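## Task

Take the sticky-note block off the desk and put it on the counter. Every carton on the desk must stay off the floor, and the robot must neither topple nor finish leaning, or the attempt counts as failed.

## Robot and tools

ROBOT. A base that can drive in any direction carries a column about 1.7 m high. A carriage rides on it (lift_m) with two identical six-joint arms, each ending in a two-finger gripper. Arm bases sit near 0.57 m + lift_m above the floor; some carriage parts hang about 0.15 m lower. A hand reaches 0.78 m from its shoulder but only about 0.38 m below its arm base. The hand is about 0.16 m long, 0.1 m wide (0.14 m open); the wrist camera sticks out 0.11 m from the joint 6 axis on one side; fingertips are about 0.005 m thick in the closing direction and 0.02 m wide. Parked joints 1 to 6: 0, 0.05, 0.05, 1.45, 0, 0; parked, the robot is about 0.85 m wide, 0.65 m long. Cameras: carriage_camera (forward, tilted about 20 degrees down), left_wrist_camera and right_wrist_camera (looking past the fingertips). The carriage camera and parked fingertips rise up to about 0.45 m above the arm bases.

FRAMES. Base frame, metres: origin on the floor below the base centre, x forward, y left, z up. left_hand and right_hand give the midpoint between each hand's pads in this frame, plus quat_wxyz (base axes to hand axes; hand z runs along the fingers, fingers open along hand y; pointing straight up with joints 1, 5, 6 at 0 gives (1, 0, 0, 0)). These readings often sit above the true hand, more at long reach. base_odometry is in the frame of the base at scene start, counts wheel turns only (slip counts as motion), heading in rad, -3.142 to 3.142, left positive; it drifts a degree or two after turns or long strafes.

move. Optional keys: base, joints, speeds, min_time_s, cameras. Motions start together. base holds exactly one relative offset, measured from the base position in the latest reported state: translate_m (-2 to 2, forward +), strafe_m (-2 to 2, left +) or rotate_rad (-6.3 to 6.3, counter-clockwise +). joints is a single map of absolute targets by name for both arms: lift_m 0 to 1 m; for left_ and right_ each: joint1_rad -2.617 to 3.054 (yaw about vertical, 0 forward, + left); joint2_rad 0 to 3.141 (shoulder: 0 upper arm back and level, 1.57 vertical, 3.14 forward level); joint3_rad 0 to 3.141 (elbow, 0 folded, 3.14 straight); joint4_rad -1.57 to 1.57 (wrist pitch, + lifts fingertips); joint5_rad -1.57 to 1.57 (wrist yaw, + turns fingertips right); joint6_rad -2.094 to 2.094 (roll, + clockwise seen from forearm); gripper_m 0 to 0.093 (pad gap). Omitted joints keep their previous target. speeds caps top speed this action only: translate_m and strafe_m 0.02 to 0.5 m/s, rotate_rad 0.05 to 1.57 rad/s, lift_m 0.08 to 0.25 m/s (top = default). min_time_s 0.1 to 8 s sets a minimum duration for arm and gripper motions; it straightens arm paths (without it a 0.1 m+ move may bow about 2 cm). No action exceeds 15 s; base drives time out at 14 s. cameras: list of names or all; [] for none. Unknown keys make a call invalid; out-of-range values are refused, and a refusal or stop cancels the remaining move, wait and finished_scene calls of that reply.

wait: seconds 0 to 10, optional cameras. zoom_image: camera plus region [x0, y0, x1, y1] in pixels from the top-left, at most 504 by 504, only for a camera in the latest images. finished_scene: scene = current scene number; irreversible, and the goal must hold without the robot.

RESULTS. pictures lists image order (frames may lag the state slightly). move reads done or the worst status. base_status/joint_status words: done (base: wheels turned enough), off_target (resting short, maybe still pushing), contact_stop and time_out (target dropped, holding), not_followed (an arm was withheld to avoid self or arm-arm contact; it may keep retrying), limit_stop_at_motor_heat (resend the target). on_its_own lists uncommanded actions; held at shows a target. motor_effort: percent of max, peak in brackets, sizeable per-motor bias; a lift effort that keeps dropping while lowering means a hand or load is resting on something. Joint torques (joints 1 to 6, own weight included) wrap at ±28 N m for joints 1 to 3. Gripper readings: a firm grip on a hard part reads up to 0.005 m narrower (or 0.002 wider); empty and shut reads 0.000 to 0.003. Grip lightly just under the touch reading; 0.005 m below it the gripper squeezes at full force (about 45 to 70 N per pad), crushing soft items. Release by commanding well above the reading. MOTOR HOT appears at 75 °C; at 100 °C an OVER-TEMPERATURE FAULT drops that arm for 30 to 60 s or more.

CAUTIONS. The scene keeps running while you think, holding the last command. A stretched or loaded arm heats in minutes; park it when warned. Loads make hands sag 7 to 25 cm; a fully extended arm may not lift 1 kg. Arms have no contact stop and keep pressing. Never let the arms strike or squeeze each other; a hard press ends the scene. To free two withheld arms, first send one its current readings with joint1 turned away, then the other next action. The base stops on wheel strain only, not arm contact; back off about 0.2 m after a stop. Do not reverse under a table edge. Tipping risk grows with a high carriage, outstretched or loaded arms, pushing and abrupt stops; only images show leaning. Avoid drops, releasing moving items, slams, and knocking cartons off the desk. Loose objects may get nudged occasionally.

Each tool is called in YAML: its name, and indented under it one key for each argument.

## Session

move:

Scene clock: 0.00 s.
Joint torques (N m): no reading
base_odometry: x=+0.000 y=+0.000 heading=+0.000
base_status: not commanded
joint_positions: lift_m=+0.300 left_joint1_rad=-0.010 left_joint2_rad=+0.044 left_joint3_rad=+0.048 left_joint4_rad=+1.430 left_joint5_rad=-0.008 left_joint6_rad=-0.004 left_gripper_m=+0.09396 right_joint1_rad=-0.011 right_joint2_rad=+0.047 right_joint3_rad=+0.039 right_joint4_rad=+1.421 right_joint5_rad=-0.003 right_joint6_rad=-0.048 right_gripper_m=+0.09396
joint_status: not commanded
motor_effort: lift_m=+29 drive_wheels=-1
left_hand: x=+0.2675 y=+0.3100 z=+1.2842 quat_wxyz=(+0.998, -0.004, +0.069, -0.007) (m; base frame)
right_hand: x=+0.2731 y=-0.3089 z=+1.2813 quat_wxyz=(+0.996, -0.003, +0.079, -0.029) (m; base frame)
pictures: carriage_camera, left_wrist_camera, right_wrist_camera
Images, in order (width x height): carriage_camera 504x504, left_wrist_camera 504x504, right_wrist_camera 504x504.

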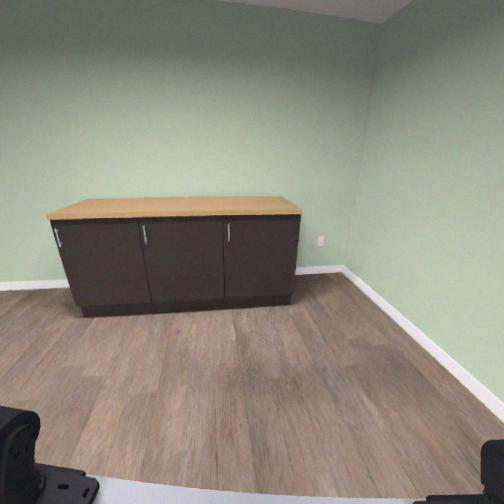

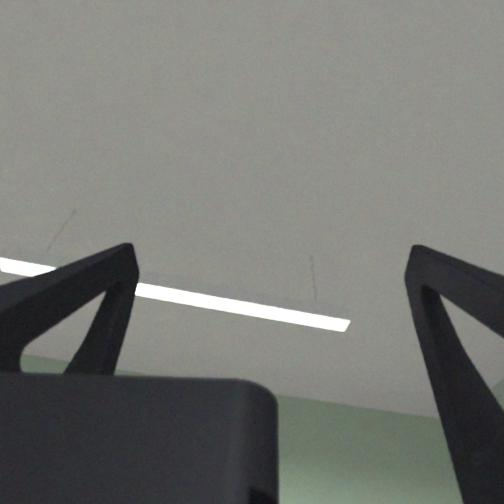

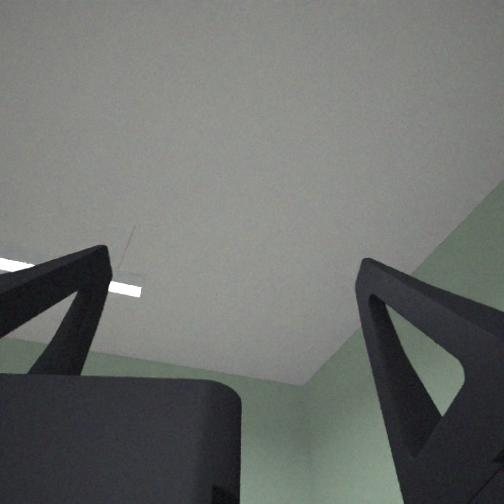

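move:
  base: {"rotate_rad": 1.2}
  cameras: ["carriage_camera"]

move:
  base: {"rotate_rad": 1.2}
  cameras: ["carriage_camera"]

move:
  base: {"rotate_rad": 1.2}
  cameras: ["carriage_camera"]

Scene clock: 7.93 s.
Joint torques (N m): left_arm=[0.61 4.3 5.93 -0.22 -0.1 -0.04] | right_arm=[-0.08 4.22 7.24 -0.04 0 -0.12]
move: done
base_odometry: x=+0.000 y=+0.000 heading=+1.200
base_status: done
joint_positions: lift_m=+0.300 left_joint1_rad=-0.010 left_joint2_rad=+0.044 left_joint3_rad=+0.048 left_joint4_rad=+1.430 left_joint5_rad=-0.008 left_joint6_rad=-0.004 left_gripper_m=+0.09396 right_joint1_rad=-0.011 right_joint2_rad=+0.047 right_joint3_rad=+0.039 right_joint4_rad=+1.420 right_joint5_rad=-0.003 right_joint6_rad=-0.048 right_gripper_m=+0.09396
joint_status: not commanded
motor_effort: lift_m=+30(30) drive_wheels=+6(20)
left_hand: x=+0.2675 y=+0.3100 z=+1.2842 quat_wxyz=(+0.998, -0.004, +0.069, -0.007) (m; base frame)
right_hand: x=+0.2733 y=-0.3089 z=+1.2813 quat_wxyz=(+0.996, -0.003, +0.079, -0.029) (m; base frame)
pictures: carriage_camera
Images, in order (width x height): carriage_camera 504x504.

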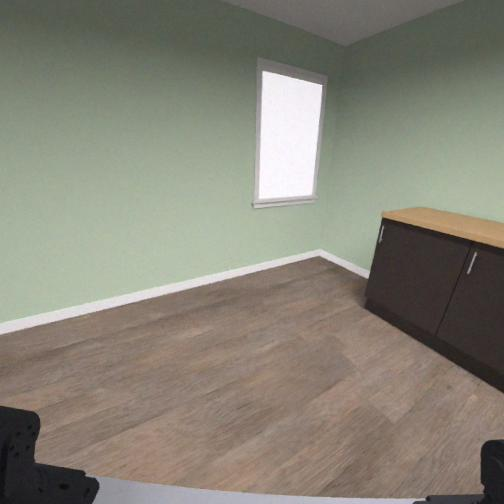

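Scene clock: 10.70 s.
Joint torques (N m): left_arm=[0.69 4.3 6.01 -0.21 -0.15 -0.04] | right_arm=[-0.01 4.27 7.23 -0.03 0 -0.11]
move: done
base_odometry: x=+0.000 y=+0.000 heading=+2.399
base_status: done
joint_positions: lift_m=+0.300 left_joint1_rad=-0.010 left_joint2_rad=+0.044 left_joint3_rad=+0.048 left_joint4_rad=+1.429 left_joint5_rad=-0.008 left_joint6_rad=-0.004 left_gripper_m=+0.09397 right_joint1_rad=-0.011 right_joint2_rad=+0.047 right_joint3_rad=+0.039 right_joint4_rad=+1.420 right_joint5_rad=-0.003 right_joint6_rad=-0.048 right_gripper_m=+0.09397
joint_status: not commanded
motor_effort: lift_m=+30(30) drive_wheels=+6(13)
left_hand: x=+0.2676 y=+0.3100 z=+1.2841 quat_wxyz=(+0.998, -0.004, +0.069, -0.007) (m; base frame)
right_hand: x=+0.2734 y=-0.3089 z=+1.2813 quat_wxyz=(+0.996, -0.003, +0.079, -0.029) (m; base frame)
pictures: carriage_camera
Images, in order (width x height): carriage_camera 504x504.

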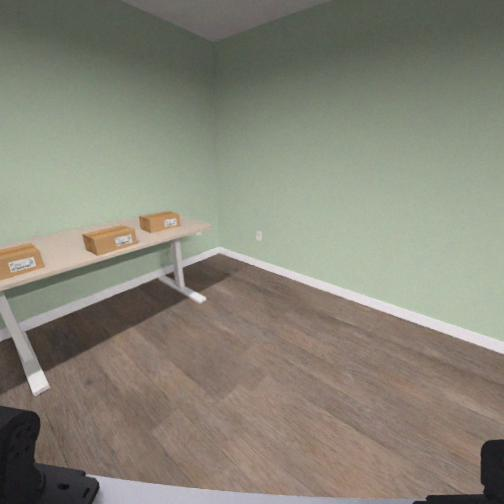

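Scene clock: 13.47 s.
Joint torques (N m): left_arm=[0.59 4.29 6 -0.2 -0.12 -0.05] | right_arm=[-0.02 4.23 7.19 -0.04 -0.01 -0.11]
move: done
base_odometry: x=+0.000 y=+0.000 heading=-2.685
base_status: done
joint_positions: lift_m=+0.300 left_joint1_rad=-0.010 left_joint2_rad=+0.044 left_joint3_rad=+0.048 left_joint4_rad=+1.429 left_joint5_rad=-0.008 left_joint6_rad=-0.004 left_gripper_m=+0.09398 right_joint1_rad=-0.011 right_joint2_rad=+0.047 right_joint3_rad=+0.039 right_joint4_rad=+1.419 right_joint5_rad=-0.003 right_joint6_rad=-0.048 right_gripper_m=+0.09398
joint_status: not commanded
motor_effort: lift_m=+30(30) drive_wheels=+7(14)
left_hand: x=+0.2676 y=+0.3100 z=+1.2841 quat_wxyz=(+0.998, -0.004, +0.069, -0.007) (m; base frame)
right_hand: x=+0.2734 y=-0.3089 z=+1.2813 quat_wxyz=(+0.996, -0.003, +0.079, -0.029) (m; base frame)
pictures: carriage_camera
Images, in order (width x height): carriage_camera 504x504.

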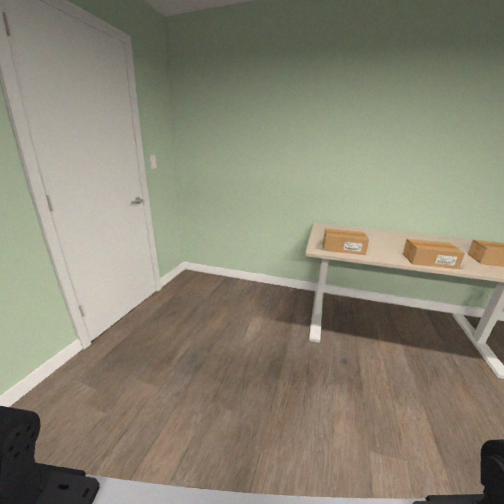

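move:
  base: {"rotate_rad": -0.457}
  cameras: ["carriage_camera"]

zoom_image:
  camera: "carriage_camera"
  region: [126, 150, 504, 350]

Scene clock: 20.90 s.
Joint torques (N m): left_arm=[0.59 4.31 5.98 -0.2 -0.11 -0.05] | right_arm=[-0.02 4.27 7.19 -0.05 0 -0.12]
move: done
base_odometry: x=+0.000 y=+0.000 heading=-3.140
base_status: done
joint_positions: lift_m=+0.300 left_joint1_rad=-0.010 left_joint2_rad=+0.044 left_joint3_rad=+0.048 left_joint4_rad=+1.429 left_joint5_rad=-0.008 left_joint6_rad=-0.004 left_gripper_m=+0.09398 right_joint1_rad=-0.011 right_joint2_rad=+0.047 right_joint3_rad=+0.039 right_joint4_rad=+1.419 right_joint5_rad=-0.003 right_joint6_rad=-0.048 right_gripper_m=+0.09398
joint_status: not commanded
motor_effort: lift_m=+29(30) drive_wheels=-20(22)
left_hand: x=+0.2677 y=+0.3100 z=+1.2841 quat_wxyz=(+0.998, -0.004, +0.069, -0.007) (m; base frame)
right_hand: x=+0.2734 y=-0.3089 z=+1.2813 quat_wxyz=(+0.996, -0.003, +0.079, -0.029) (m; base frame)
pictures: carriage_camera
Images, in order (width x height): carriage_camera 504x504.

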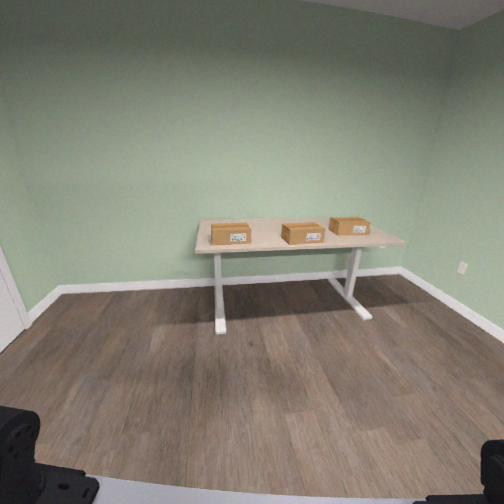

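Scaled by 1.333 from the camera's 504x504 image, which has a finer 720x720 frame.

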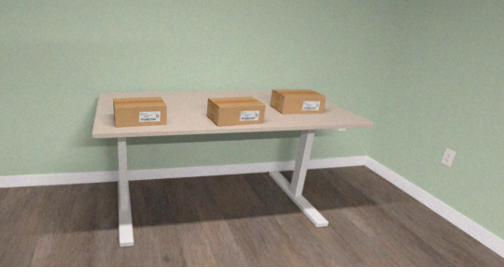

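move:
  base: {"translate_m": 0.6}
  joints: {"lift_m": 0.8}
  speeds: {"translate_m": 0.3}
  cameras: ["carriage_camera"]

zoom_image:
  camera: "carriage_camera"
  region: [100, 200, 504, 450]

Scene clock: 33.10 s.
Joint torques (N m): left_arm=[0.58 4.33 6 -0.21 -0.12 -0.05] | right_arm=[-0.03 4.29 7.24 -0.04 0 -0.11]
move: done
base_odometry: x=-0.600 y=-0.002 heading=-3.139
base_status: done
joint_positions: lift_m=+0.800 left_joint1_rad=-0.010 left_joint2_rad=+0.044 left_joint3_rad=+0.048 left_joint4_rad=+1.430 left_joint5_rad=-0.008 left_joint6_rad=-0.004 left_gripper_m=+0.09398 right_joint1_rad=-0.011 right_joint2_rad=+0.047 right_joint3_rad=+0.039 right_joint4_rad=+1.420 right_joint5_rad=-0.003 right_joint6_rad=-0.048 right_gripper_m=+0.09398
joint_status: all done
motor_effort: lift_m=+31(38) drive_wheels=-11(29)
left_hand: x=+0.2675 y=+0.3100 z=+1.7840 quat_wxyz=(+0.998, -0.004, +0.069, -0.007) (m; base frame)
right_hand: x=+0.2732 y=-0.3089 z=+1.7812 quat_wxyz=(+0.996, -0.003, +0.079, -0.029) (m; base frame)
pictures: carriage_camera
Images, in order (width x height): carriage_camera 504x504.

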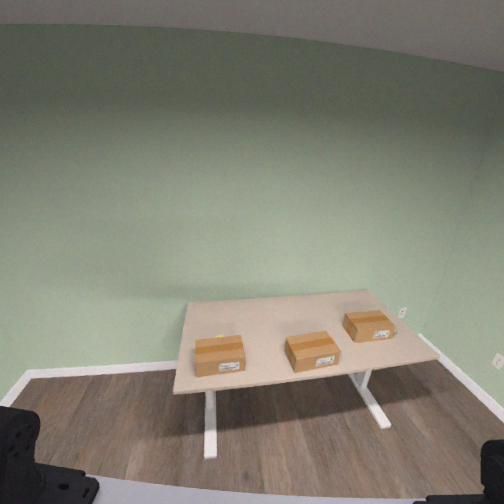

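Scaled by 1.248 from the camera's 504x504 image, which has a finer 720x720 frame.

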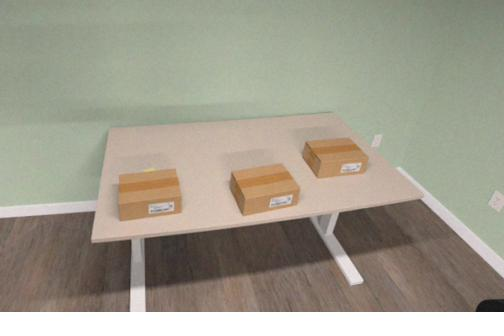

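move:
  joints: {"right_joint2_rad": 1.0, "right_joint3_rad": 1.0, "right_joint4_rad": 0.0, "left_joint2_rad": 1.0, "left_joint3_rad": 1.0, "left_joint4_rad": -0.8}
  min_time_s: 2
  cameras: ["carriage_camera"]

move:
  joints: {"right_joint2_rad": 1.4, "right_joint3_rad": 1.0, "right_joint4_rad": -0.8, "left_joint2_rad": 1.0, "left_joint3_rad": 1.6, "left_joint4_rad": -1.2}
  min_time_s: 2
  cameras: ["left_wrist_camera", "right_wrist_camera"]

move:
  joints: {"right_joint2_rad": 1.8, "right_joint3_rad": 1.6, "right_joint4_rad": -1.3, "left_joint2_rad": 1.6, "left_joint3_rad": 1.2, "left_joint4_rad": -1.2}
  min_time_s: 2
  cameras: ["left_wrist_camera", "right_wrist_camera"]

Scene clock: 91.40 s.
Joint torques (N m): left_arm=[0.61 -2.06 10.51 2.04 -0.13 -0.05] | right_arm=[-0.03 -2.25 11.99 2.28 0.01 -0.11]
move: done
base_odometry: x=-0.600 y=-0.002 heading=-3.139
base_status: not commanded
joint_positions: lift_m=+0.800 left_joint1_rad=-0.010 left_joint2_rad=+0.993 left_joint3_rad=+0.975 left_joint4_rad=-0.780 left_joint5_rad=-0.008 left_joint6_rad=-0.004 left_gripper_m=+0.09398 right_joint1_rad=-0.011 right_joint2_rad=+0.997 right_joint3_rad=+0.969 right_joint4_rad=+0.010 right_joint5_rad=-0.003 right_joint6_rad=-0.048 right_gripper_m=+0.09398
joint_status: all done
motor_effort: lift_m=+31(31) drive_wheels=-12(13)
left_hand: x=+0.5263 y=+0.3074 z=+1.5687 quat_wxyz=(+0.377, +0.001, +0.926, +0.001) (m; base frame)
right_hand: x=+0.6018 y=-0.3125 z=+1.7383 quat_wxyz=(+0.700, -0.014, +0.713, -0.020) (m; base frame)
pictures: carriage_camera
Images, in order (width x height): carriage_camera 504x504.

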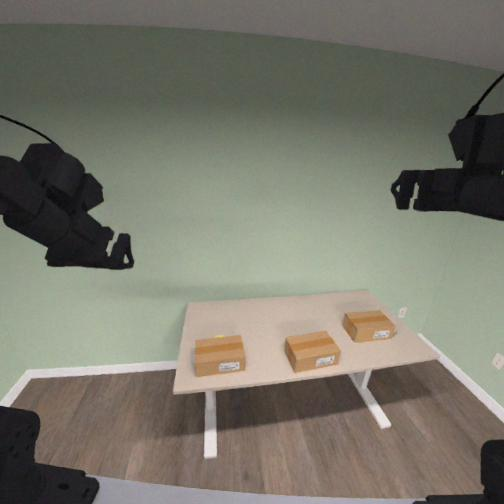

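Scene clock: 93.73 s.
Joint torques (N m): left_arm=[0.59 -0.01 8.08 2.31 -0.12 -0.05] | right_arm=[-0.03 -4.68 10.86 1.01 0.01 -0.12]
move: done
base_odometry: x=-0.600 y=-0.002 heading=-3.139
base_status: not commanded
joint_positions: lift_m=+0.800 left_joint1_rad=-0.010 left_joint2_rad=+0.993 left_joint3_rad=+1.580 left_joint4_rad=-1.179 left_joint5_rad=-0.008 left_joint6_rad=-0.004 left_gripper_m=+0.09398 right_joint1_rad=-0.011 right_joint2_rad=+1.395 right_joint3_rad=+0.970 right_joint4_rad=-0.785 right_joint5_rad=-0.003 right_joint6_rad=-0.048 right_gripper_m=+0.09398
joint_status: all done
motor_effort: lift_m=+31(31) drive_wheels=-12(14)
left_hand: x=+0.4832 y=+0.3079 z=+1.7375 quat_wxyz=(+0.470, +0.001, +0.883, +0.000) (m; base frame)
right_hand: x=+0.5413 y=-0.3118 z=+1.4514 quat_wxyz=(+0.179, -0.019, +0.984, -0.004) (m; base frame)
pictures: left_wrist_camera, right_wrist_camera
Images, in order (width x height): left_wrist_camera 504x504, right_wrist_camera 504x504.

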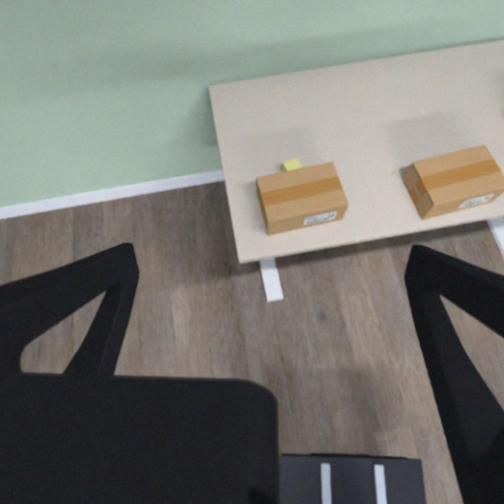

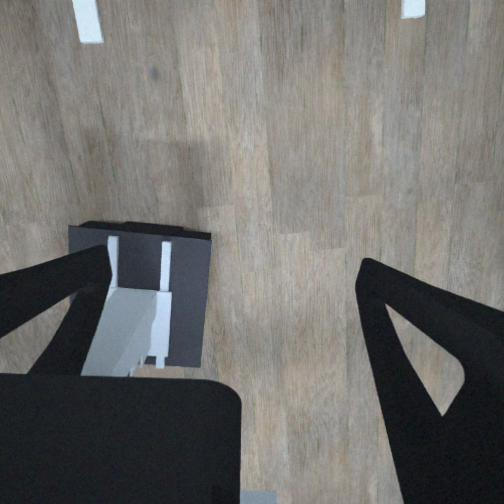

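Scene clock: 96.03 s.
Joint torques (N m): left_arm=[0.54 -6.64 5.55 0.43 -0.12 -0.04] | right_arm=[-0.03 -7.99 9.99 0.35 0.01 -0.13]
move: done
base_odometry: x=-0.600 y=-0.002 heading=-3.139
base_status: not commanded
joint_positions: lift_m=+0.800 left_joint1_rad=-0.010 left_joint2_rad=+1.588 left_joint3_rad=+1.213 left_joint4_rad=-1.186 left_joint5_rad=-0.008 left_joint6_rad=-0.004 left_gripper_m=+0.09398 right_joint1_rad=-0.011 right_joint2_rad=+1.794 right_joint3_rad=+1.574 right_joint4_rad=-1.283 right_joint5_rad=-0.003 right_joint6_rad=-0.048 right_gripper_m=+0.09398
joint_status: all done
motor_effort: lift_m=+31(31) drive_wheels=-10(13)
left_hand: x=+0.5097 y=+0.3076 z=+1.4522 quat_wxyz=(+0.005, +0.003, +1.000, +0.004) (m; base frame)
right_hand: x=+0.5800 y=-0.3123 z=+1.4850 quat_wxyz=(+0.034, -0.019, +0.999, +0.000) (m; base frame)
pictures: left_wrist_camera, right_wrist_camera
Images, in order (width x height): left_wrist_camera 504x504, right_wrist_camera 504x504.

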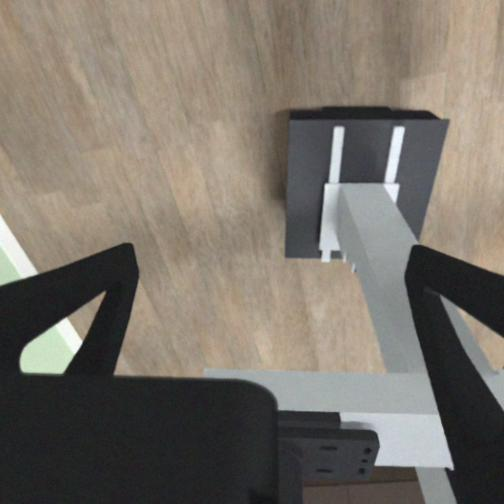

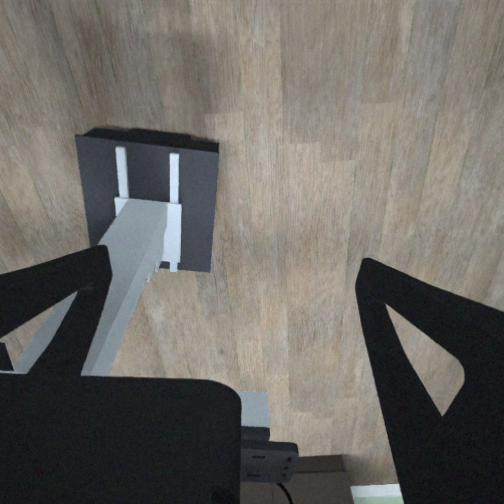

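move:
  base: {"rotate_rad": 0.148}
  joints: {"left_joint2_rad": 1.0, "left_joint3_rad": 1.6, "left_joint4_rad": -1.5, "right_joint2_rad": 0.05, "right_joint3_rad": 0.05, "right_joint4_rad": 1.45}
  min_time_s: 2
  cameras: ["carriage_camera"]

move:
  base: {"translate_m": 0.35}
  speeds: {"translate_m": 0.25}
  cameras: ["carriage_camera", "left_wrist_camera"]

zoom_image:
  camera: "carriage_camera"
  region: [100, 250, 504, 504]

Scene clock: 138.00 s.
Joint torques (N m): left_arm=[0.57 -0.73 7.53 1.88 -0.11 -0.06] | right_arm=[-0.23 3.63 5.98 0.12 0.01 -0.12]
move: done
base_odometry: x=-0.600 y=-0.002 heading=-2.991
base_status: done
joint_positions: lift_m=+0.800 left_joint1_rad=-0.009 left_joint2_rad=+1.002 left_joint3_rad=+1.581 left_joint4_rad=-1.481 left_joint5_rad=-0.008 left_joint6_rad=-0.004 left_gripper_m=+0.09398 right_joint1_rad=-0.009 right_joint2_rad=+0.054 right_joint3_rad=+0.055 right_joint4_rad=+1.432 right_joint5_rad=-0.003 right_joint6_rad=-0.048 right_gripper_m=+0.09398
joint_status: all done
motor_effort: lift_m=+31(31) drive_wheels=+6(11)
left_hand: x=+0.4353 y=+0.3085 z=+1.6817 quat_wxyz=(+0.328, +0.001, +0.945, +0.002) (m; base frame)
right_hand: x=+0.2679 y=-0.3087 z=+1.7860 quat_wxyz=(+0.997, -0.003, +0.069, -0.028) (m; base frame)
pictures: carriage_camera
Images, in order (width x height): carriage_camera 504x504.

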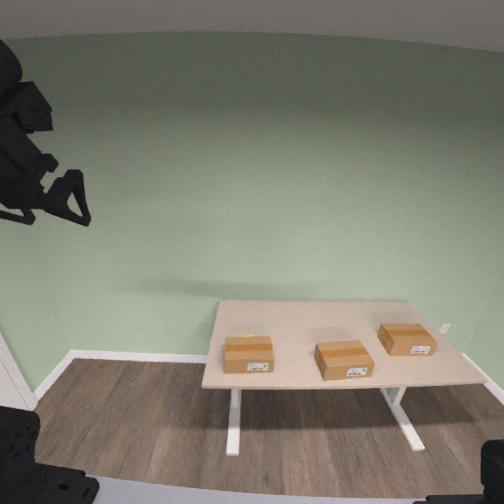

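Scene clock: 140.70 s.
Joint torques (N m): left_arm=[0.47 -0.73 7.62 1.91 -0.12 -0.04] | right_arm=[-0.31 3.64 6 0.01 0.02 -0.12]
move: done
base_odometry: x=-0.946 y=-0.055 heading=-2.990
base_status: done
joint_positions: lift_m=+0.800 left_joint1_rad=-0.009 left_joint2_rad=+1.002 left_joint3_rad=+1.581 left_joint4_rad=-1.486 left_joint5_rad=-0.008 left_joint6_rad=-0.004 left_gripper_m=+0.09398 right_joint1_rad=-0.009 right_joint2_rad=+0.054 right_joint3_rad=+0.055 right_joint4_rad=+1.439 right_joint5_rad=-0.003 right_joint6_rad=-0.048 right_gripper_m=+0.09398
joint_status: not commanded
motor_effort: lift_m=+31(31) drive_wheels=-11(19)
left_hand: x=+0.4344 y=+0.3085 z=+1.6811 quat_wxyz=(+0.326, +0.001, +0.945, +0.002) (m; base frame)
right_hand: x=+0.2663 y=-0.3087 z=+1.7861 quat_wxyz=(+0.997, -0.003, +0.066, -0.028) (m; base frame)
pictures: carriage_camera, left_wrist_camera
Images, in order (width x height): carriage_camera 504x504, left_wrist_camera 504x504.

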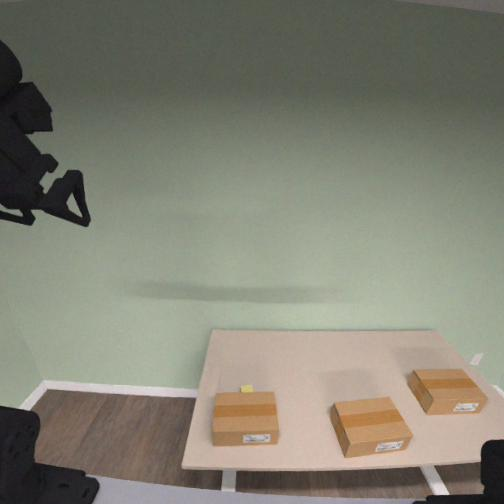

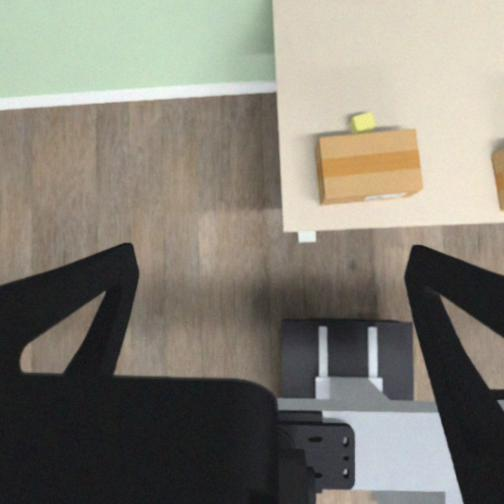

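Scaled by 1.248 from the camera's 504x504 image, which has a finer 720x720 frame.

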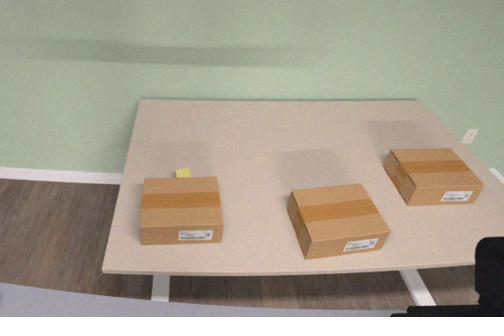

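zoom_image:
  camera: "left_wrist_camera"
  region: [260, 60, 504, 260]

Scaled by 2.066 from the camera's 504x504 image, which has a finer 720x720 frame.

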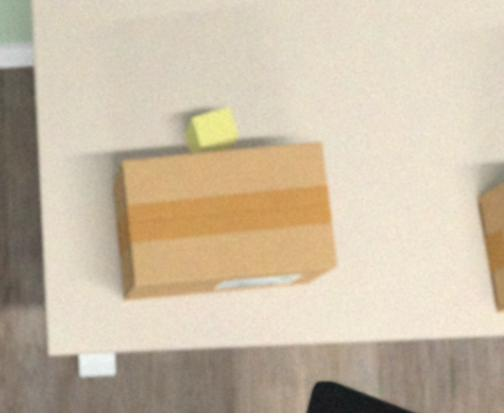

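move:
  base: {"strafe_m": -0.28}
  joints: {"lift_m": 0.5, "left_joint2_rad": 2.133, "left_joint3_rad": 1.278, "left_joint4_rad": -0.715}
  speeds: {"strafe_m": 0.25}
  min_time_s: 3
  cameras: ["carriage_camera", "left_wrist_camera"]

Scene clock: 212.23 s.
Joint torques (N m): left_arm=[0.49 -10.8 4.72 0.77 -0.1 -0.05] | right_arm=[-0.25 3.9 6.61 0.01 0.01 -0.12]
move: done
base_odometry: x=-0.989 y=+0.222 heading=-2.990
base_status: done
joint_positions: lift_m=+0.500 left_joint1_rad=-0.009 left_joint2_rad=+2.116 left_joint3_rad=+1.290 left_joint4_rad=-0.727 left_joint5_rad=-0.009 left_joint6_rad=-0.004 left_gripper_m=+0.09398 right_joint1_rad=-0.009 right_joint2_rad=+0.051 right_joint3_rad=+0.049 right_joint4_rad=+1.440 right_joint5_rad=-0.003 right_joint6_rad=-0.048 right_gripper_m=+0.09398
joint_status: all done
motor_effort: lift_m=+27(29) drive_wheels=-4(13)
left_hand: x=+0.6042 y=+0.3071 z=+1.0088 quat_wxyz=(+0.009, +0.003, +1.000, +0.004) (m; base frame)
right_hand: x=+0.2671 y=-0.3087 z=+1.4848 quat_wxyz=(+0.997, -0.003, +0.067, -0.028) (m; base frame)
pictures: carriage_camera, left_wrist_camera
Images, in order (width x height): carriage_camera 504x504, left_wrist_camera 504x504.

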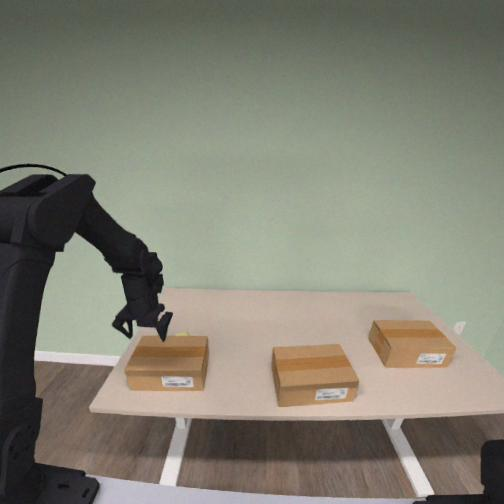

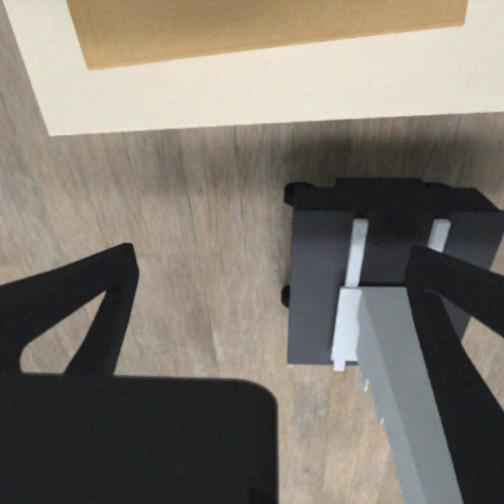

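move:
  base: {"translate_m": 0.15}
  speeds: {"translate_m": 0.15}
  cameras: ["carriage_camera"]

move:
  joints: {"left_joint2_rad": 2.435, "left_joint3_rad": 2.075, "left_joint4_rad": -1.215}
  min_time_s: 3
  cameras: ["carriage_camera", "left_wrist_camera"]

Scene clock: 231.63 s.
Joint torques (N m): left_arm=[0.51 -10.8 4.74 0.69 -0.12 -0.05] | right_arm=[-0.23 3.89 6.61 -0.01 0.02 -0.12]
move: done
base_odometry: x=-1.137 y=+0.200 heading=-2.990
base_status: done
joint_positions: lift_m=+0.500 left_joint1_rad=-0.009 left_joint2_rad=+2.116 left_joint3_rad=+1.290 left_joint4_rad=-0.720 left_joint5_rad=-0.009 left_joint6_rad=-0.004 left_gripper_m=+0.09398 right_joint1_rad=-0.009 right_joint2_rad=+0.051 right_joint3_rad=+0.049 right_joint4_rad=+1.441 right_joint5_rad=-0.003 right_joint6_rad=-0.048 right_gripper_m=+0.09398
joint_status: not commanded
motor_effort: lift_m=+27(28) drive_wheels=-6(13)
left_hand: x=+0.6060 y=+0.3070 z=+1.0085 quat_wxyz=(+0.012, +0.003, +1.000, +0.004) (m; base frame)
right_hand: x=+0.2667 y=-0.3087 z=+1.4849 quat_wxyz=(+0.997, -0.003, +0.066, -0.028) (m; base frame)
pictures: carriage_camera
Images, in order (width x height): carriage_camera 504x504.

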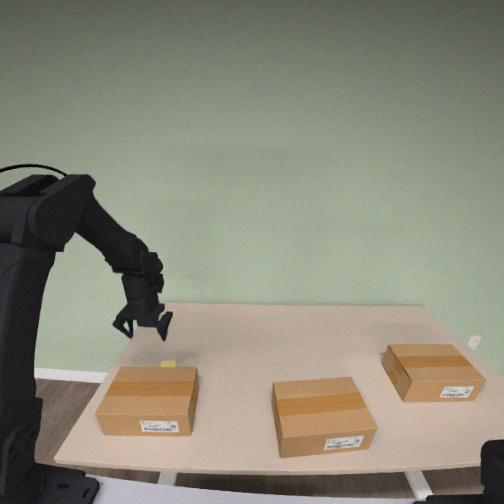

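Scene clock: 234.93 s.
Joint torques (N m): left_arm=[0.57 -13.68 9.18 0.41 -0.11 -0.06] | right_arm=[-0.23 3.88 6.64 -0.01 0.02 -0.11]
move: done
base_odometry: x=-1.137 y=+0.200 heading=-2.990
base_status: not commanded
joint_positions: lift_m=+0.500 left_joint1_rad=-0.009 left_joint2_rad=+2.412 left_joint3_rad=+2.053 left_joint4_rad=-1.200 left_joint5_rad=-0.009 left_joint6_rad=-0.004 left_gripper_m=+0.09398 right_joint1_rad=-0.009 right_joint2_rad=+0.051 right_joint3_rad=+0.049 right_joint4_rad=+1.441 right_joint5_rad=-0.003 right_joint6_rad=-0.048 right_gripper_m=+0.09398
joint_status: all done
motor_effort: lift_m=+27(28) drive_wheels=-8(10)
left_hand: x=+0.7029 y=+0.3061 z=+1.0685 quat_wxyz=(+0.006, +0.003, +1.000, +0.004) (m; base frame)
right_hand: x=+0.2667 y=-0.3087 z=+1.4849 quat_wxyz=(+0.997, -0.003, +0.066, -0.028) (m; base frame)
pictures: carriage_camera, left_wrist_camera
Images, in order (width x height): carriage_camera 504x504, left_wrist_camera 504x504.

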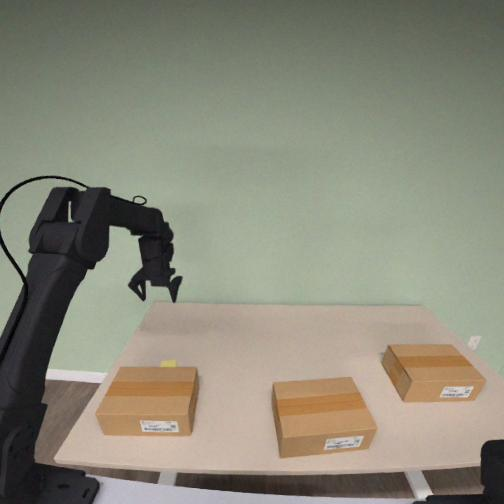

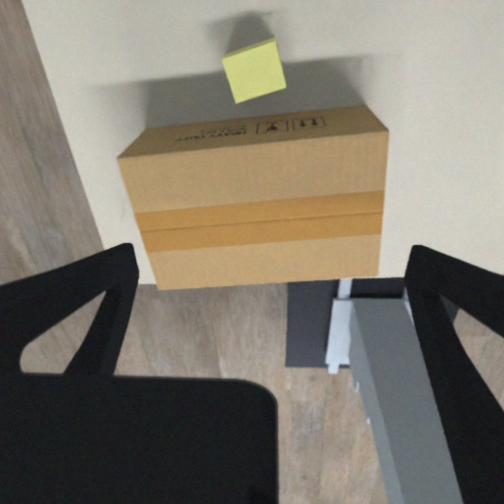

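move:
  joints: {"lift_m": 0.36, "left_joint6_rad": -0.3}
  speeds: {"lift_m": 0.1}
  cameras: ["carriage_camera", "left_wrist_camera"]

Scene clock: 274.43 s.
Joint torques (N m): left_arm=[0.57 -14.86 8.29 0.43 -0.14 -0.14] | right_arm=[-0.2 3.95 6.74 0 0.01 -0.12]
move: done
base_odometry: x=-1.137 y=+0.200 heading=-2.990
base_status: not commanded
joint_positions: lift_m=+0.360 left_joint1_rad=-0.009 left_joint2_rad=+2.422 left_joint3_rad=+2.060 left_joint4_rad=-1.203 left_joint5_rad=-0.009 left_joint6_rad=-0.291 left_gripper_m=+0.09398 right_joint1_rad=-0.009 right_joint2_rad=+0.051 right_joint3_rad=+0.048 right_joint4_rad=+1.441 right_joint5_rad=-0.003 right_joint6_rad=-0.048 right_gripper_m=+0.09398
joint_status: all done
motor_effort: lift_m=+28(29) drive_wheels=-8(8)
left_hand: x=+0.7030 y=+0.3061 z=+0.9255 quat_wxyz=(+0.003, -0.141, +0.990, +0.004) (m; base frame)
right_hand: x=+0.2667 y=-0.3087 z=+1.3447 quat_wxyz=(+0.997, -0.003, +0.066, -0.028) (m; base frame)
pictures: carriage_camera, left_wrist_camera
Images, in order (width x height): carriage_camera 504x504, left_wrist_camera 504x504.

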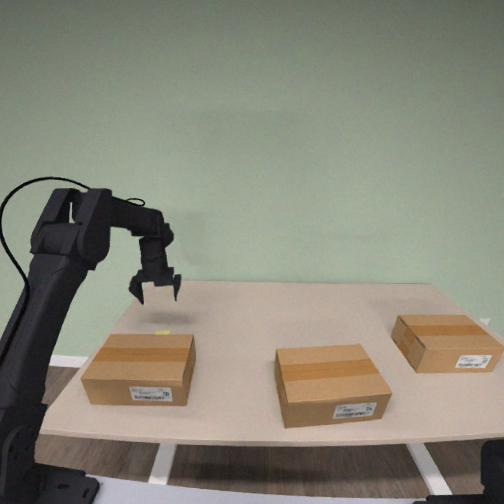

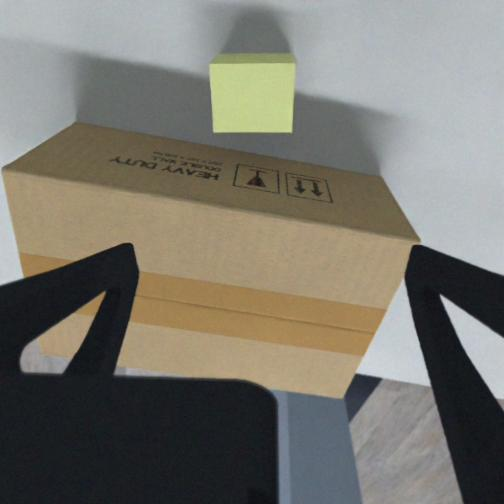

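move:
  joints: {"lift_m": 0.3, "left_joint1_rad": 0.02, "left_joint2_rad": 2.524, "left_joint3_rad": 2.175, "left_joint4_rad": -1.231, "left_joint6_rad": -0.28}
  speeds: {"lift_m": 0.08}
  min_time_s: 2
  cameras: ["carriage_camera", "left_wrist_camera"]

Scene clock: 323.00 s.
Joint torques (N m): left_arm=[0.99 -14.26 9.18 0.41 -0.14 0.06] | right_arm=[-0.23 3.99 6.68 -0.01 0.01 -0.12]
move: done
base_odometry: x=-1.137 y=+0.200 heading=-2.990
base_status: not commanded
joint_positions: lift_m=+0.300 left_joint1_rad=+0.015 left_joint2_rad=+2.500 left_joint3_rad=+2.153 left_joint4_rad=-1.216 left_joint5_rad=-0.009 left_joint6_rad=-0.289 left_gripper_m=+0.09398 right_joint1_rad=-0.009 right_joint2_rad=+0.051 right_joint3_rad=+0.048 right_joint4_rad=+1.441 right_joint5_rad=-0.003 right_joint6_rad=-0.048 right_gripper_m=+0.09398
joint_status: all done
motor_effort: lift_m=+28(28) drive_wheels=-5(8)
left_hand: x=+0.7167 y=+0.3176 z=+0.8532 quat_wxyz=(+0.004, -0.151, +0.988, +0.004) (m; base frame)
right_hand: x=+0.2667 y=-0.3087 z=+1.2847 quat_wxyz=(+0.997, -0.003, +0.066, -0.028) (m; base frame)
pictures: carriage_camera, left_wrist_camera
Images, in order (width x height): carriage_camera 504x504, left_wrist_camera 504x504.

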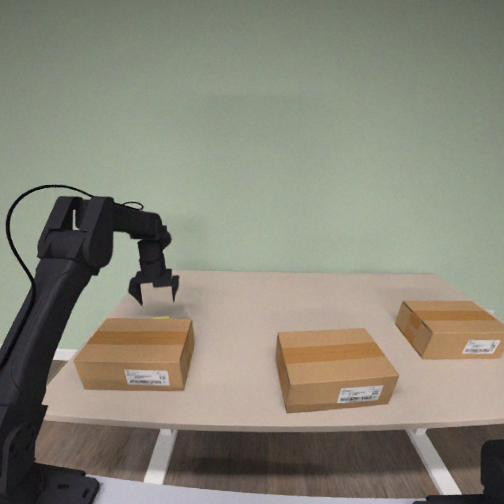

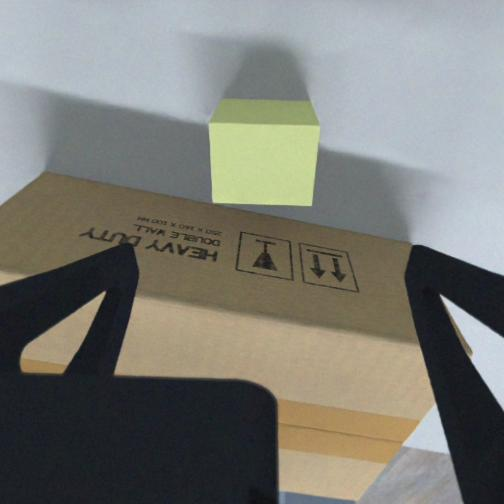

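move:
  joints: {"left_joint2_rad": 2.596, "left_joint3_rad": 2.103, "left_joint4_rad": -1.095}
  min_time_s: 2
  cameras: ["left_wrist_camera"]

Scene clock: 349.43 s.
Joint torques (N m): left_arm=[1.01 -14.64 5.41 0.72 -0.14 0.04] | right_arm=[-0.21 3.96 6.72 0 0 -0.11]
move: done
base_odometry: x=-1.137 y=+0.200 heading=-2.990
base_status: not commanded
joint_positions: lift_m=+0.300 left_joint1_rad=+0.015 left_joint2_rad=+2.572 left_joint3_rad=+2.117 left_joint4_rad=-1.107 left_joint5_rad=-0.009 left_joint6_rad=-0.289 left_gripper_m=+0.09398 right_joint1_rad=-0.009 right_joint2_rad=+0.051 right_joint3_rad=+0.048 right_joint4_rad=+1.441 right_joint5_rad=-0.003 right_joint6_rad=-0.048 right_gripper_m=+0.09398
joint_status: all done
motor_effort: lift_m=+28(28) drive_wheels=-7(8)
left_hand: x=+0.7235 y=+0.3177 z=+0.8107 quat_wxyz=(+0.005, -0.151, +0.988, +0.004) (m; base frame)
right_hand: x=+0.2667 y=-0.3087 z=+1.2847 quat_wxyz=(+0.997, -0.003, +0.066, -0.028) (m; base frame)
pictures: left_wrist_camera
Images, in order (width x height): left_wrist_camera 504x504.

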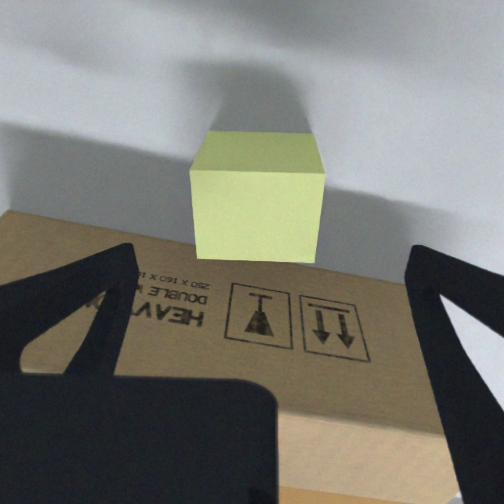

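move:
  joints: {"left_joint2_rad": 2.648, "left_joint3_rad": 2.012, "left_joint4_rad": -0.962}
  min_time_s: 2
  cameras: ["left_wrist_camera", "carriage_camera"]

Scene clock: 359.13 s.
Joint torques (N m): left_arm=[1.02 -14.64 5.15 0.68 -0.14 0.06] | right_arm=[-0.25 3.96 6.64 -0.01 0.02 -0.12]
move: done
base_odometry: x=-1.137 y=+0.200 heading=-2.990
base_status: not commanded
joint_positions: lift_m=+0.300 left_joint1_rad=+0.015 left_joint2_rad=+2.624 left_joint3_rad=+2.025 left_joint4_rad=-0.974 left_joint5_rad=-0.009 left_joint6_rad=-0.288 left_gripper_m=+0.09398 right_joint1_rad=-0.009 right_joint2_rad=+0.051 right_joint3_rad=+0.048 right_joint4_rad=+1.441 right_joint5_rad=-0.003 right_joint6_rad=-0.048 right_gripper_m=+0.09398
joint_status: all done
motor_effort: lift_m=+28(28) drive_wheels=-4(9)
left_hand: x=+0.7180 y=+0.3177 z=+0.7646 quat_wxyz=(+0.000, -0.151, +0.989, +0.004) (m; base frame)
right_hand: x=+0.2667 y=-0.3087 z=+1.2847 quat_wxyz=(+0.997, -0.003, +0.066, -0.028) (m; base frame)
pictures: carriage_camera, left_wrist_camera
Images, in order (width x height): carriage_camera 504x504, left_wrist_camera 504x504.

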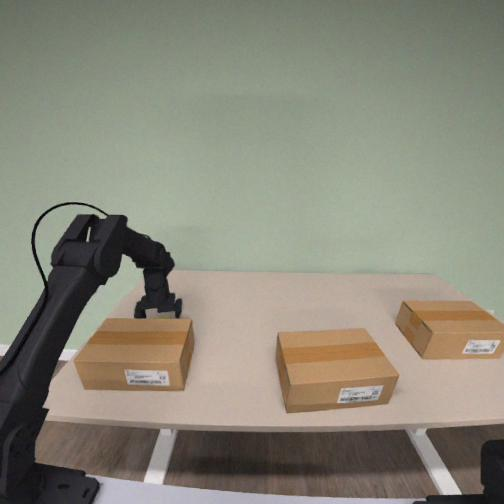

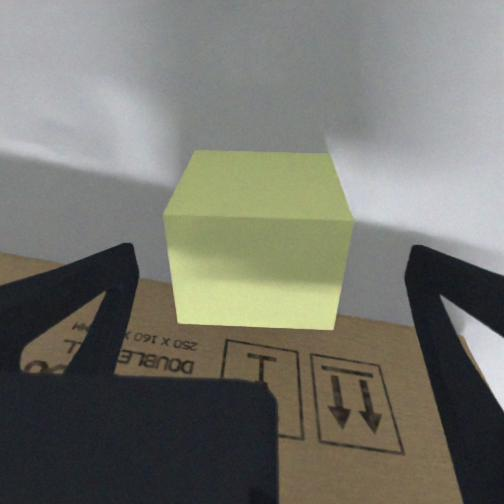

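move:
  joints: {"left_gripper_m": 0.05}
  min_time_s: 2.5
  cameras: ["left_wrist_camera"]

Scene clock: 368.53 s.
Joint torques (N m): left_arm=[0.9 -14.67 5.22 0.69 -0.14 0.04] | right_arm=[-0.23 3.97 6.67 0 0.01 -0.12]
move: done
base_odometry: x=-1.137 y=+0.200 heading=-2.990
base_status: not commanded
joint_positions: lift_m=+0.300 left_joint1_rad=+0.016 left_joint2_rad=+2.624 left_joint3_rad=+2.025 left_joint4_rad=-0.973 left_joint5_rad=-0.009 left_joint6_rad=-0.288 left_gripper_m=+0.05082 right_joint1_rad=-0.009 right_joint2_rad=+0.051 right_joint3_rad=+0.048 right_joint4_rad=+1.441 right_joint5_rad=-0.003 right_joint6_rad=-0.048 right_gripper_m=+0.09398
joint_status: all done
motor_effort: lift_m=+28(28) drive_wheels=-8(9)
left_hand: x=+0.7182 y=+0.3182 z=+0.7646 quat_wxyz=(+0.000, -0.152, +0.988, +0.004) (m; base frame)
right_hand: x=+0.2667 y=-0.3087 z=+1.2847 quat_wxyz=(+0.997, -0.003, +0.066, -0.028) (m; base frame)
pictures: left_wrist_camera
Images, in order (width x height): left_wrist_camera 504x504.

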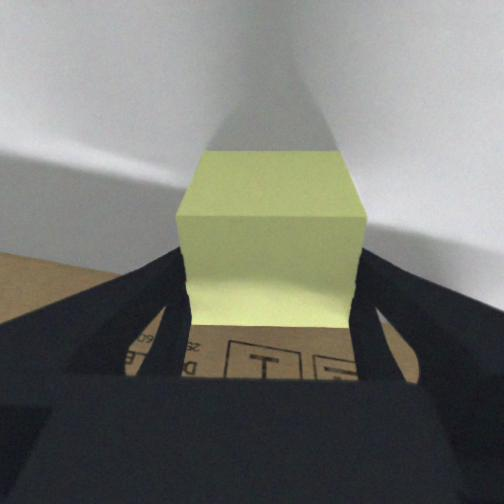

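move:
  joints: {"left_gripper_m": 0.044}
  min_time_s: 1.5
  cameras: ["left_wrist_camera"]

Scene clock: 372.50 s.
Joint torques (N m): left_arm=[0.99 -14.72 5.16 0.69 -0.13 0.04] | right_arm=[-0.2 3.96 6.69 -0.01 0.01 -0.11]
move: off_target
base_odometry: x=-1.137 y=+0.200 heading=-2.990
base_status: not commanded
joint_positions: lift_m=+0.300 left_joint1_rad=+0.016 left_joint2_rad=+2.624 left_joint3_rad=+2.025 left_joint4_rad=-0.973 left_joint5_rad=-0.009 left_joint6_rad=-0.288 left_gripper_m=+0.05081 right_joint1_rad=-0.009 right_joint2_rad=+0.051 right_joint3_rad=+0.048 right_joint4_rad=+1.441 right_joint5_rad=-0.003 right_joint6_rad=-0.048 right_gripper_m=+0.09398
joint_status: left_gripper_m off_target (ended at +0.05081, target +0.04400)
motor_effort: lift_m=+28(28) drive_wheels=-8(9)
left_hand: x=+0.7182 y=+0.3182 z=+0.7646 quat_wxyz=(+0.000, -0.152, +0.988, +0.004) (m; base frame)
right_hand: x=+0.2667 y=-0.3087 z=+1.2847 quat_wxyz=(+0.997, -0.003, +0.066, -0.028) (m; base frame)
pictures: left_wrist_camera
Images, in order (width x height): left_wrist_camera 504x504.

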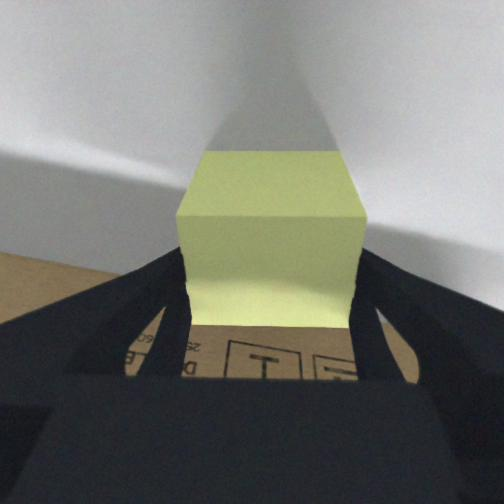

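move:
  joints: {"lift_m": 0.5}
  speeds: {"lift_m": 0.12}
  cameras: ["left_wrist_camera", "carriage_camera"]

Scene clock: 377.83 s.
Joint torques (N m): left_arm=[0.96 -16.24 5.96 0.55 -0.14 0.04] | right_arm=[-0.23 4.07 6.74 0 0.02 -0.11]
move: done
base_odometry: x=-1.137 y=+0.200 heading=-2.990
base_status: not commanded
joint_positions: lift_m=+0.500 left_joint1_rad=+0.016 left_joint2_rad=+2.639 left_joint3_rad=+2.019 left_joint4_rad=-0.967 left_joint5_rad=-0.009 left_joint6_rad=-0.288 left_gripper_m=+0.05081 right_joint1_rad=-0.009 right_joint2_rad=+0.051 right_joint3_rad=+0.048 right_joint4_rad=+1.441 right_joint5_rad=-0.003 right_joint6_rad=-0.048 right_gripper_m=+0.09398
joint_status: all done
motor_effort: lift_m=+31(38) drive_wheels=-7(8)
left_hand: x=+0.7142 y=+0.3182 z=+0.9556 quat_wxyz=(-0.008, -0.151, +0.988, +0.005) (m; base frame)
right_hand: x=+0.2667 y=-0.3087 z=+1.4845 quat_wxyz=(+0.997, -0.003, +0.066, -0.028) (m; base frame)
pictures: carriage_camera, left_wrist_camera
Images, in order (width x height): carriage_camera 504x504, left_wrist_camera 504x504.

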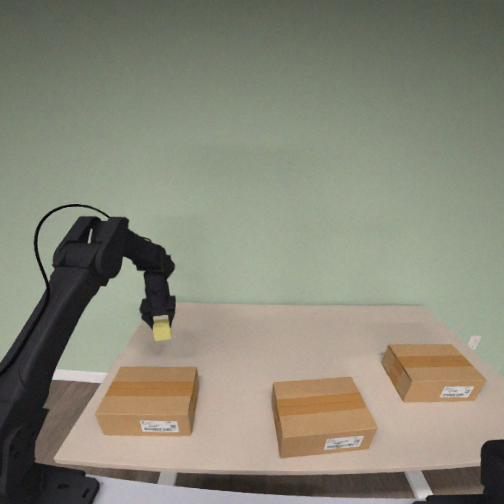

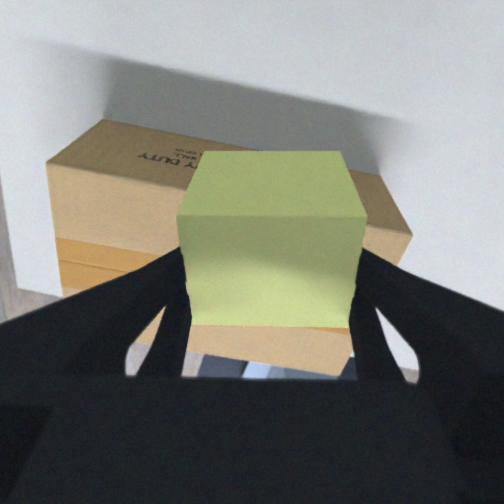

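move:
  base: {"translate_m": -0.5}
  speeds: {"translate_m": 0.25}
  cameras: []

move:
  base: {"rotate_rad": 2.99}
  joints: {"left_joint2_rad": 1.7755, "left_joint3_rad": 0.8546, "left_joint4_rad": -0.65}
  speeds: {"rotate_rad": 0.6}
  min_time_s: 3
  cameras: ["carriage_camera", "left_wrist_camera"]

Scene clock: 393.97 s.
Joint torques (N m): left_arm=[0.8 -16.02 5.74 0.55 -0.13 0.03] | right_arm=[-0.27 3.96 6.67 -0.02 0.01 -0.12]
move: done
base_odometry: x=-0.643 y=+0.275 heading=-2.990
base_status: done
joint_positions: lift_m=+0.500 left_joint1_rad=+0.018 left_joint2_rad=+2.639 left_joint3_rad=+2.019 left_joint4_rad=-0.963 left_joint5_rad=-0.008 left_joint6_rad=-0.288 left_gripper_m=+0.05081 right_joint1_rad=-0.009 right_joint2_rad=+0.051 right_joint3_rad=+0.048 right_joint4_rad=+1.442 right_joint5_rad=-0.003 right_joint6_rad=-0.048 right_gripper_m=+0.09398
joint_status: not commanded
motor_effort: lift_m=+31(31) drive_wheels=-1(14)
left_hand: x=+0.7150 y=+0.3191 z=+0.9556 quat_wxyz=(-0.006, -0.152, +0.988, +0.005) (m; base frame)
right_hand: x=+0.2664 y=-0.3087 z=+1.4845 quat_wxyz=(+0.997, -0.003, +0.066, -0.028) (m; base frame)
pictures: none
No camera images: "cameras" was empty.

Scene clock: 400.00 s.
Joint torques (N m): left_arm=[0.58 -11.38 4.26 0.59 -0.14 0.04] | right_arm=[-0.2 3.95 6.67 -0.02 0.02 -0.12]
move: done
base_odometry: x=-0.643 y=+0.275 heading=-0.001
base_status: done
joint_positions: lift_m=+0.500 left_joint1_rad=+0.020 left_joint2_rad=+1.802 left_joint3_rad=+0.866 left_joint4_rad=-0.658 left_joint5_rad=-0.008 left_joint6_rad=-0.288 left_gripper_m=+0.05078 right_joint1_rad=-0.009 right_joint2_rad=+0.051 right_joint3_rad=+0.048 right_joint4_rad=+1.442 right_joint5_rad=-0.003 right_joint6_rad=-0.048 right_gripper_m=+0.09398
joint_status: all done
motor_effort: lift_m=+31(31) drive_wheels=+6(15)
left_hand: x=+0.5011 y=+0.3158 z=+1.0173 quat_wxyz=(-0.011, -0.153, +0.988, +0.005) (m; base frame)
right_hand: x=+0.2664 y=-0.3087 z=+1.4845 quat_wxyz=(+0.997, -0.003, +0.066, -0.028) (m; base frame)
pictures: carriage_camera, left_wrist_camera
Images, in order (width x height): carriage_camera 504x504, left_wrist_camera 504x504.

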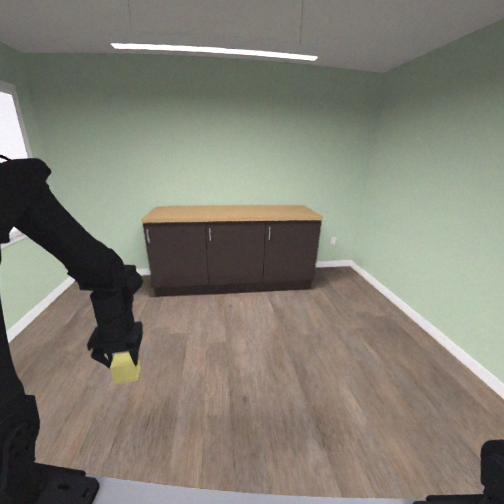

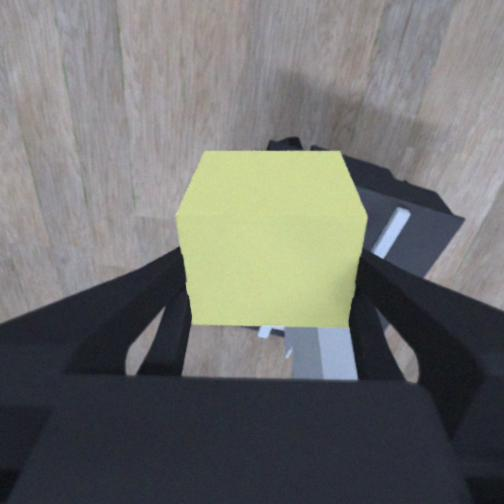

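move:
  base: {"translate_m": 1.5}
  speeds: {"translate_m": 0.35}
  cameras: ["carriage_camera"]

Scene clock: 411.00 s.
Joint torques (N m): left_arm=[0.57 -11.15 4.34 0.58 -0.15 0.05] | right_arm=[-0.2 3.96 6.69 -0.05 0.02 -0.12]
move: done
base_odometry: x=+0.857 y=+0.276 heading=+0.000
base_status: done
joint_positions: lift_m=+0.500 left_joint1_rad=+0.020 left_joint2_rad=+1.800 left_joint3_rad=+0.866 left_joint4_rad=-0.655 left_joint5_rad=-0.008 left_joint6_rad=-0.288 left_gripper_m=+0.05078 right_joint1_rad=-0.009 right_joint2_rad=+0.051 right_joint3_rad=+0.048 right_joint4_rad=+1.444 right_joint5_rad=-0.003 right_joint6_rad=-0.048 right_gripper_m=+0.09398
joint_status: not commanded
motor_effort: lift_m=+31(31) drive_wheels=-10(23)
left_hand: x=+0.5022 y=+0.3158 z=+1.0179 quat_wxyz=(-0.008, -0.153, +0.988, +0.005) (m; base frame)
right_hand: x=+0.2660 y=-0.3087 z=+1.4846 quat_wxyz=(+0.998, -0.003, +0.065, -0.028) (m; base frame)
pictures: carriage_camera
Images, in order (width x height): carriage_camera 504x504.

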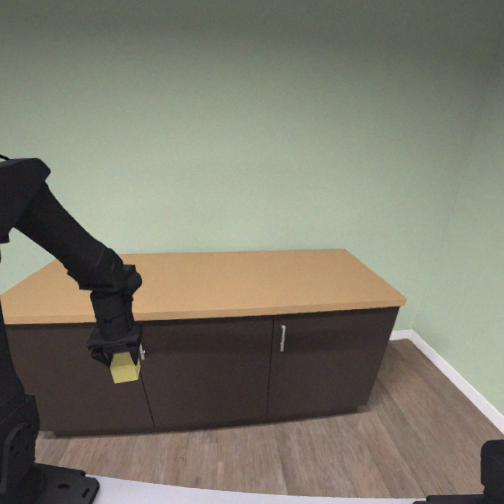

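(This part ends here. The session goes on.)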